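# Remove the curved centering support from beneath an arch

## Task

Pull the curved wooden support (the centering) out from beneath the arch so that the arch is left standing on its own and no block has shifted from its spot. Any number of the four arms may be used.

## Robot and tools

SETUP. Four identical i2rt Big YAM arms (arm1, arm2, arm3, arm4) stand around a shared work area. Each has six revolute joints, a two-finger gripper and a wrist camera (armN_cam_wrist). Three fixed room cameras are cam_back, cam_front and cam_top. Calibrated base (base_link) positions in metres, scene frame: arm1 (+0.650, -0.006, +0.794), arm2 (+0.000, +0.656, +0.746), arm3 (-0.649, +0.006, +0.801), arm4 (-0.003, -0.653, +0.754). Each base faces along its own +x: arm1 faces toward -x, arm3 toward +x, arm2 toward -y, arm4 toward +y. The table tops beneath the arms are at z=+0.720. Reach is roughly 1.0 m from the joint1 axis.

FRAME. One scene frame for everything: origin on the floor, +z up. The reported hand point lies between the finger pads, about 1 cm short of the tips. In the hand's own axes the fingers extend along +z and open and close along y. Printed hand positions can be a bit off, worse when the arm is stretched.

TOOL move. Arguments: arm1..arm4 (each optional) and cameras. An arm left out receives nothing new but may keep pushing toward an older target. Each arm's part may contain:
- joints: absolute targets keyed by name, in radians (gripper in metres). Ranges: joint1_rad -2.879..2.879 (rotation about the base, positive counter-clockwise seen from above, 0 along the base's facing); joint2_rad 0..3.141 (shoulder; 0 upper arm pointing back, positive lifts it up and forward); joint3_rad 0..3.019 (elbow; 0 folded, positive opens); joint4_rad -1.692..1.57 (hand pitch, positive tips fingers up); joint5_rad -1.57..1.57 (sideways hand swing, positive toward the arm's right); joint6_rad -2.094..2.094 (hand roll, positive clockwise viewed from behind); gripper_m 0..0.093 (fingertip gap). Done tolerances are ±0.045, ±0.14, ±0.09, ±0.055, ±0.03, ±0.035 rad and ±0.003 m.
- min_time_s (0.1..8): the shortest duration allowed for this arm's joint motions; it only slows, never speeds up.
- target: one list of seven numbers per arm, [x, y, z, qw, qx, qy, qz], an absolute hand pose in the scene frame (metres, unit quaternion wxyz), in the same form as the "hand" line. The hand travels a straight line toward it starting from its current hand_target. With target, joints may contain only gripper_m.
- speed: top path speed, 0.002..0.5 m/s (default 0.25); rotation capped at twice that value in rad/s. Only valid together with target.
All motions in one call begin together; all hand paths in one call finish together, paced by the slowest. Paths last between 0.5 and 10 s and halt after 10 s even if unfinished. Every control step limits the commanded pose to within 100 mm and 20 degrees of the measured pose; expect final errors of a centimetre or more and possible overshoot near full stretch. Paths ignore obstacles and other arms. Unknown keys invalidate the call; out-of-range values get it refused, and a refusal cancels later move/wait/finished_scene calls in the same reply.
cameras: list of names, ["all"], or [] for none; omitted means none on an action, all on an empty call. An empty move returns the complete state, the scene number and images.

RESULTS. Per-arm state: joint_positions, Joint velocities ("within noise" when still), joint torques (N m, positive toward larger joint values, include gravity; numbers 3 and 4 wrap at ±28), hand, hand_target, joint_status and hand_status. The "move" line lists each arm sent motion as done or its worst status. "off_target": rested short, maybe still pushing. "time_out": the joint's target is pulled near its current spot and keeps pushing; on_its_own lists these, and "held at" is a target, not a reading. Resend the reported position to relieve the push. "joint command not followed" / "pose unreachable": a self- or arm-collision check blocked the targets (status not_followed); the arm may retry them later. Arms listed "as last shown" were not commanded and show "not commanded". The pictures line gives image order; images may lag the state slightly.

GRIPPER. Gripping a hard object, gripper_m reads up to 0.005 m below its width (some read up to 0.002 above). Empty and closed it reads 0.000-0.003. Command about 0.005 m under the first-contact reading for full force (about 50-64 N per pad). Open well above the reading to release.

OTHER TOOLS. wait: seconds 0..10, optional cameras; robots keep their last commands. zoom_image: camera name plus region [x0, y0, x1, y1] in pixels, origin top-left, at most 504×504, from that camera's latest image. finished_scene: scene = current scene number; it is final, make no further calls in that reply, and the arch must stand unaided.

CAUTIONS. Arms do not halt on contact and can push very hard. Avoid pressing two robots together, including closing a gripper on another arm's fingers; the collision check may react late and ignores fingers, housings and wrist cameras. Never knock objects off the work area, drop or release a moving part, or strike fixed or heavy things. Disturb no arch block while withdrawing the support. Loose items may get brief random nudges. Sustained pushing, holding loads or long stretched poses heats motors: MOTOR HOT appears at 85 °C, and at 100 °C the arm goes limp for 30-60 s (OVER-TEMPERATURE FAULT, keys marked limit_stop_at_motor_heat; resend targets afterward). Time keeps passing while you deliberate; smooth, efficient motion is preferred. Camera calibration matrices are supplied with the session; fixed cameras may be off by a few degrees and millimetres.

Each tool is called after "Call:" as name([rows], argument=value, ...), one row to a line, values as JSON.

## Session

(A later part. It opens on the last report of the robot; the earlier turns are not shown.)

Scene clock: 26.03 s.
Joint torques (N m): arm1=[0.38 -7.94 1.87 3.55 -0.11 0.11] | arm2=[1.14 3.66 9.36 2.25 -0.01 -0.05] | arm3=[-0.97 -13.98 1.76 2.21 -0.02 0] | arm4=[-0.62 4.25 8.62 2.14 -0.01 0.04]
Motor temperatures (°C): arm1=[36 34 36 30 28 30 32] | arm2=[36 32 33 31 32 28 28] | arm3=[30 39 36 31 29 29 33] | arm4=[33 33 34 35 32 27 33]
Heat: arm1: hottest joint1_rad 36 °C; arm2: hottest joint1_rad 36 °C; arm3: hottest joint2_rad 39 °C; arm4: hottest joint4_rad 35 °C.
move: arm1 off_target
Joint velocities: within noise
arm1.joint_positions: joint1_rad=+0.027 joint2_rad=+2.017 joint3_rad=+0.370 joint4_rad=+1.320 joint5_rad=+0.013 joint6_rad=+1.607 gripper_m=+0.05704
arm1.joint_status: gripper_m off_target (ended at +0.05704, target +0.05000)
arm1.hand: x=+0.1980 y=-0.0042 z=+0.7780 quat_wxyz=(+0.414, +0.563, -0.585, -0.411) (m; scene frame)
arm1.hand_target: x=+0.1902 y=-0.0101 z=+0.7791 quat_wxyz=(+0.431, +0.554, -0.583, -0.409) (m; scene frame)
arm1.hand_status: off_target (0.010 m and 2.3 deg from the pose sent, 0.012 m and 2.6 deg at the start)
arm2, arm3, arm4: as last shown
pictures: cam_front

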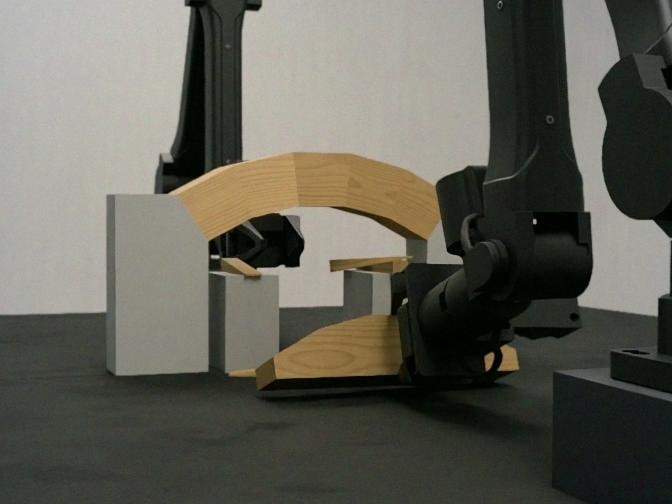

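Call:
move(arm1={"joints":{"gripper_m":0.064}})

Call:
move(arm1={"target":[0.275,-0.01,0.803,0.4316,0.5535,-0.5833,-0.4096],"speed":0.07,"joints":{"gripper_m":0.072}}, cameras=["cam_front","cam_top","cam_back"])

Scene clock: 26.87 s.
Joint torques (N m): arm1=[0.44 -8.53 1.65 3.63 -0.06 -0.04] | arm2=[1.08 3.66 9.31 2.32 -0.01 -0.05] | arm3=[-0.91 -13.86 1.78 2.22 -0.02 -0.01] | arm4=[-1.14 4.31 8.55 2.07 -0.01 0.01]
Motor temperatures (°C): arm1=[36 34 36 30 28 30 32] | arm2=[36 32 33 31 32 28 28] | arm3=[30 39 36 31 29 29 33] | arm4=[33 33 34 35 32 27 33]
Heat: arm1: hottest joint1_rad 36 °C; arm2: hottest joint1_rad 36 °C; arm3: hottest joint2_rad 39 °C; arm4: hottest joint4_rad 35 °C.
move: arm1 done
Joint velocities: within noise
arm1.joint_positions: joint1_rad=+0.027 joint2_rad=+2.023 joint3_rad=+0.372 joint4_rad=+1.320 joint5_rad=+0.013 joint6_rad=+1.621 gripper_m=+0.06393
arm1.joint_status: all done
arm1.hand: x=+0.1977 y=-0.0043 z=+0.7763 quat_wxyz=(+0.417, +0.560, -0.589, -0.408) (m; scene frame)
arm1.hand_target: x=+0.1904 y=-0.0101 z=+0.7791 quat_wxyz=(+0.431, +0.554, -0.583, -0.409) (m; scene frame)
arm1.hand_status: not commanded
arm2.joint_positions: joint1_rad=+0.031 joint2_rad=+0.603 joint3_rad=+1.457 joint4_rad=-1.387 joint5_rad=-0.263 joint6_rad=+0.761 gripper_m=+0.09396
arm2.joint_status: not commanded
arm2.hand: x=+0.0421 y=+0.4486 z=+1.3126 quat_wxyz=(-0.497, -0.768, -0.393, +0.094) (m; scene frame)
arm2.hand_target: x=+0.0421 y=+0.4516 z=+1.3209 quat_wxyz=(-0.505, -0.763, -0.391, +0.098) (m; scene frame)
arm2.hand_status: not commanded
arm3: as last shown
arm4.joint_positions: joint1_rad=-0.454 joint2_rad=+0.631 joint3_rad=+1.450 joint4_rad=-1.565 joint5_rad=-0.075 joint6_rad=-0.150 gripper_m=+0.09396
arm4.joint_status: not commanded
arm4.hand: x=+0.0668 y=-0.4724 z=+1.2759 quat_wxyz=(-0.346, +0.552, -0.728, -0.214) (m; scene frame)
arm4.hand_target: x=+0.0658 y=-0.4742 z=+1.2836 quat_wxyz=(-0.354, +0.550, -0.724, -0.218) (m; scene frame)
arm4.hand_status: not commanded
pictures: none

Scene clock: 28.77 s.
Joint torques (N m): arm1=[0.79 -9.05 -1.54 3.52 0.07 -0.07] | arm2=[1.32 3.72 9.37 2.28 -0.02 -0.05] | arm3=[-0.97 -13.63 1.76 2.25 -0.03 -0.01] | arm4=[-1.26 3.72 8.54 2.07 -0.01 0.03]
Motor temperatures (°C): arm1=[36 34 36 30 28 30 32] | arm2=[36 32 34 31 32 28 28] | arm3=[30 39 36 31 29 29 33] | arm4=[33 33 34 35 32 27 33]
Heat: arm1: hottest joint1_rad 36 °C; arm2: hottest joint1_rad 36 °C; arm3: hottest joint2_rad 39 °C; arm4: hottest joint4_rad 35 °C.
move: arm1 off_target
Joint velocities: within noise
arm1.joint_positions: joint1_rad=+0.029 joint2_rad=+2.004 joint3_rad=+0.165 joint4_rad=+1.504 joint5_rad=+0.013 joint6_rad=+1.625 gripper_m=+0.07191
arm1.joint_status: all done
arm1.hand: x=+0.2748 y=-0.0048 z=+0.7916 quat_wxyz=(+0.417, +0.560, -0.590, -0.405) (m; scene frame)
arm1.hand_target: x=+0.2750 y=-0.0099 z=+0.8027 quat_wxyz=(+0.432, +0.553, -0.583, -0.409) (m; scene frame)
arm1.hand_status: off_target (0.012 m and 2.1 deg from the pose sent, 0.082 m and 2.0 deg at the start)
arm2, arm3, arm4: as last shown
pictures: cam_back, cam_front, cam_top

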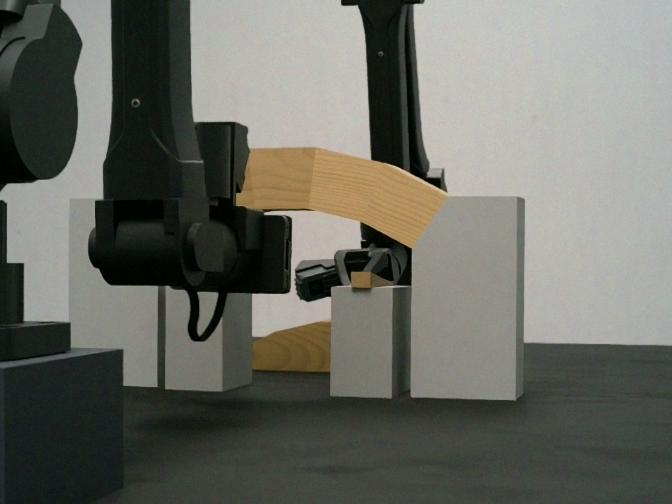

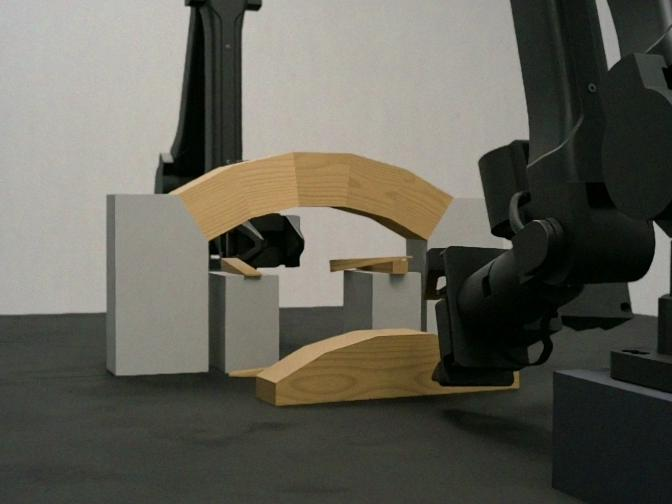

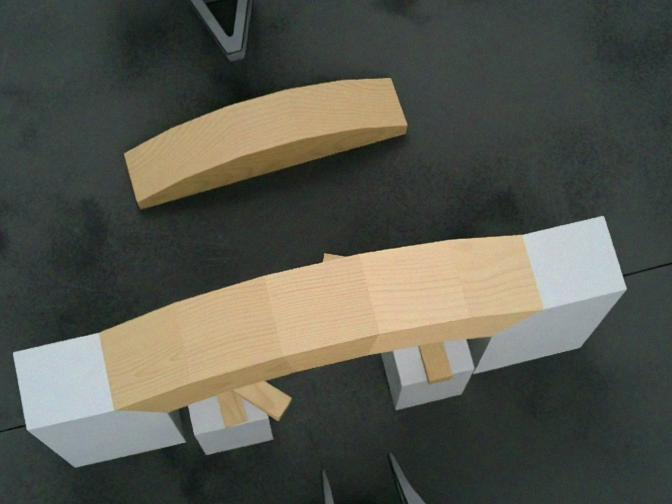

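Done cleanly.

Call:
finished_scene(scene=2)

The scene is finished: the task was done.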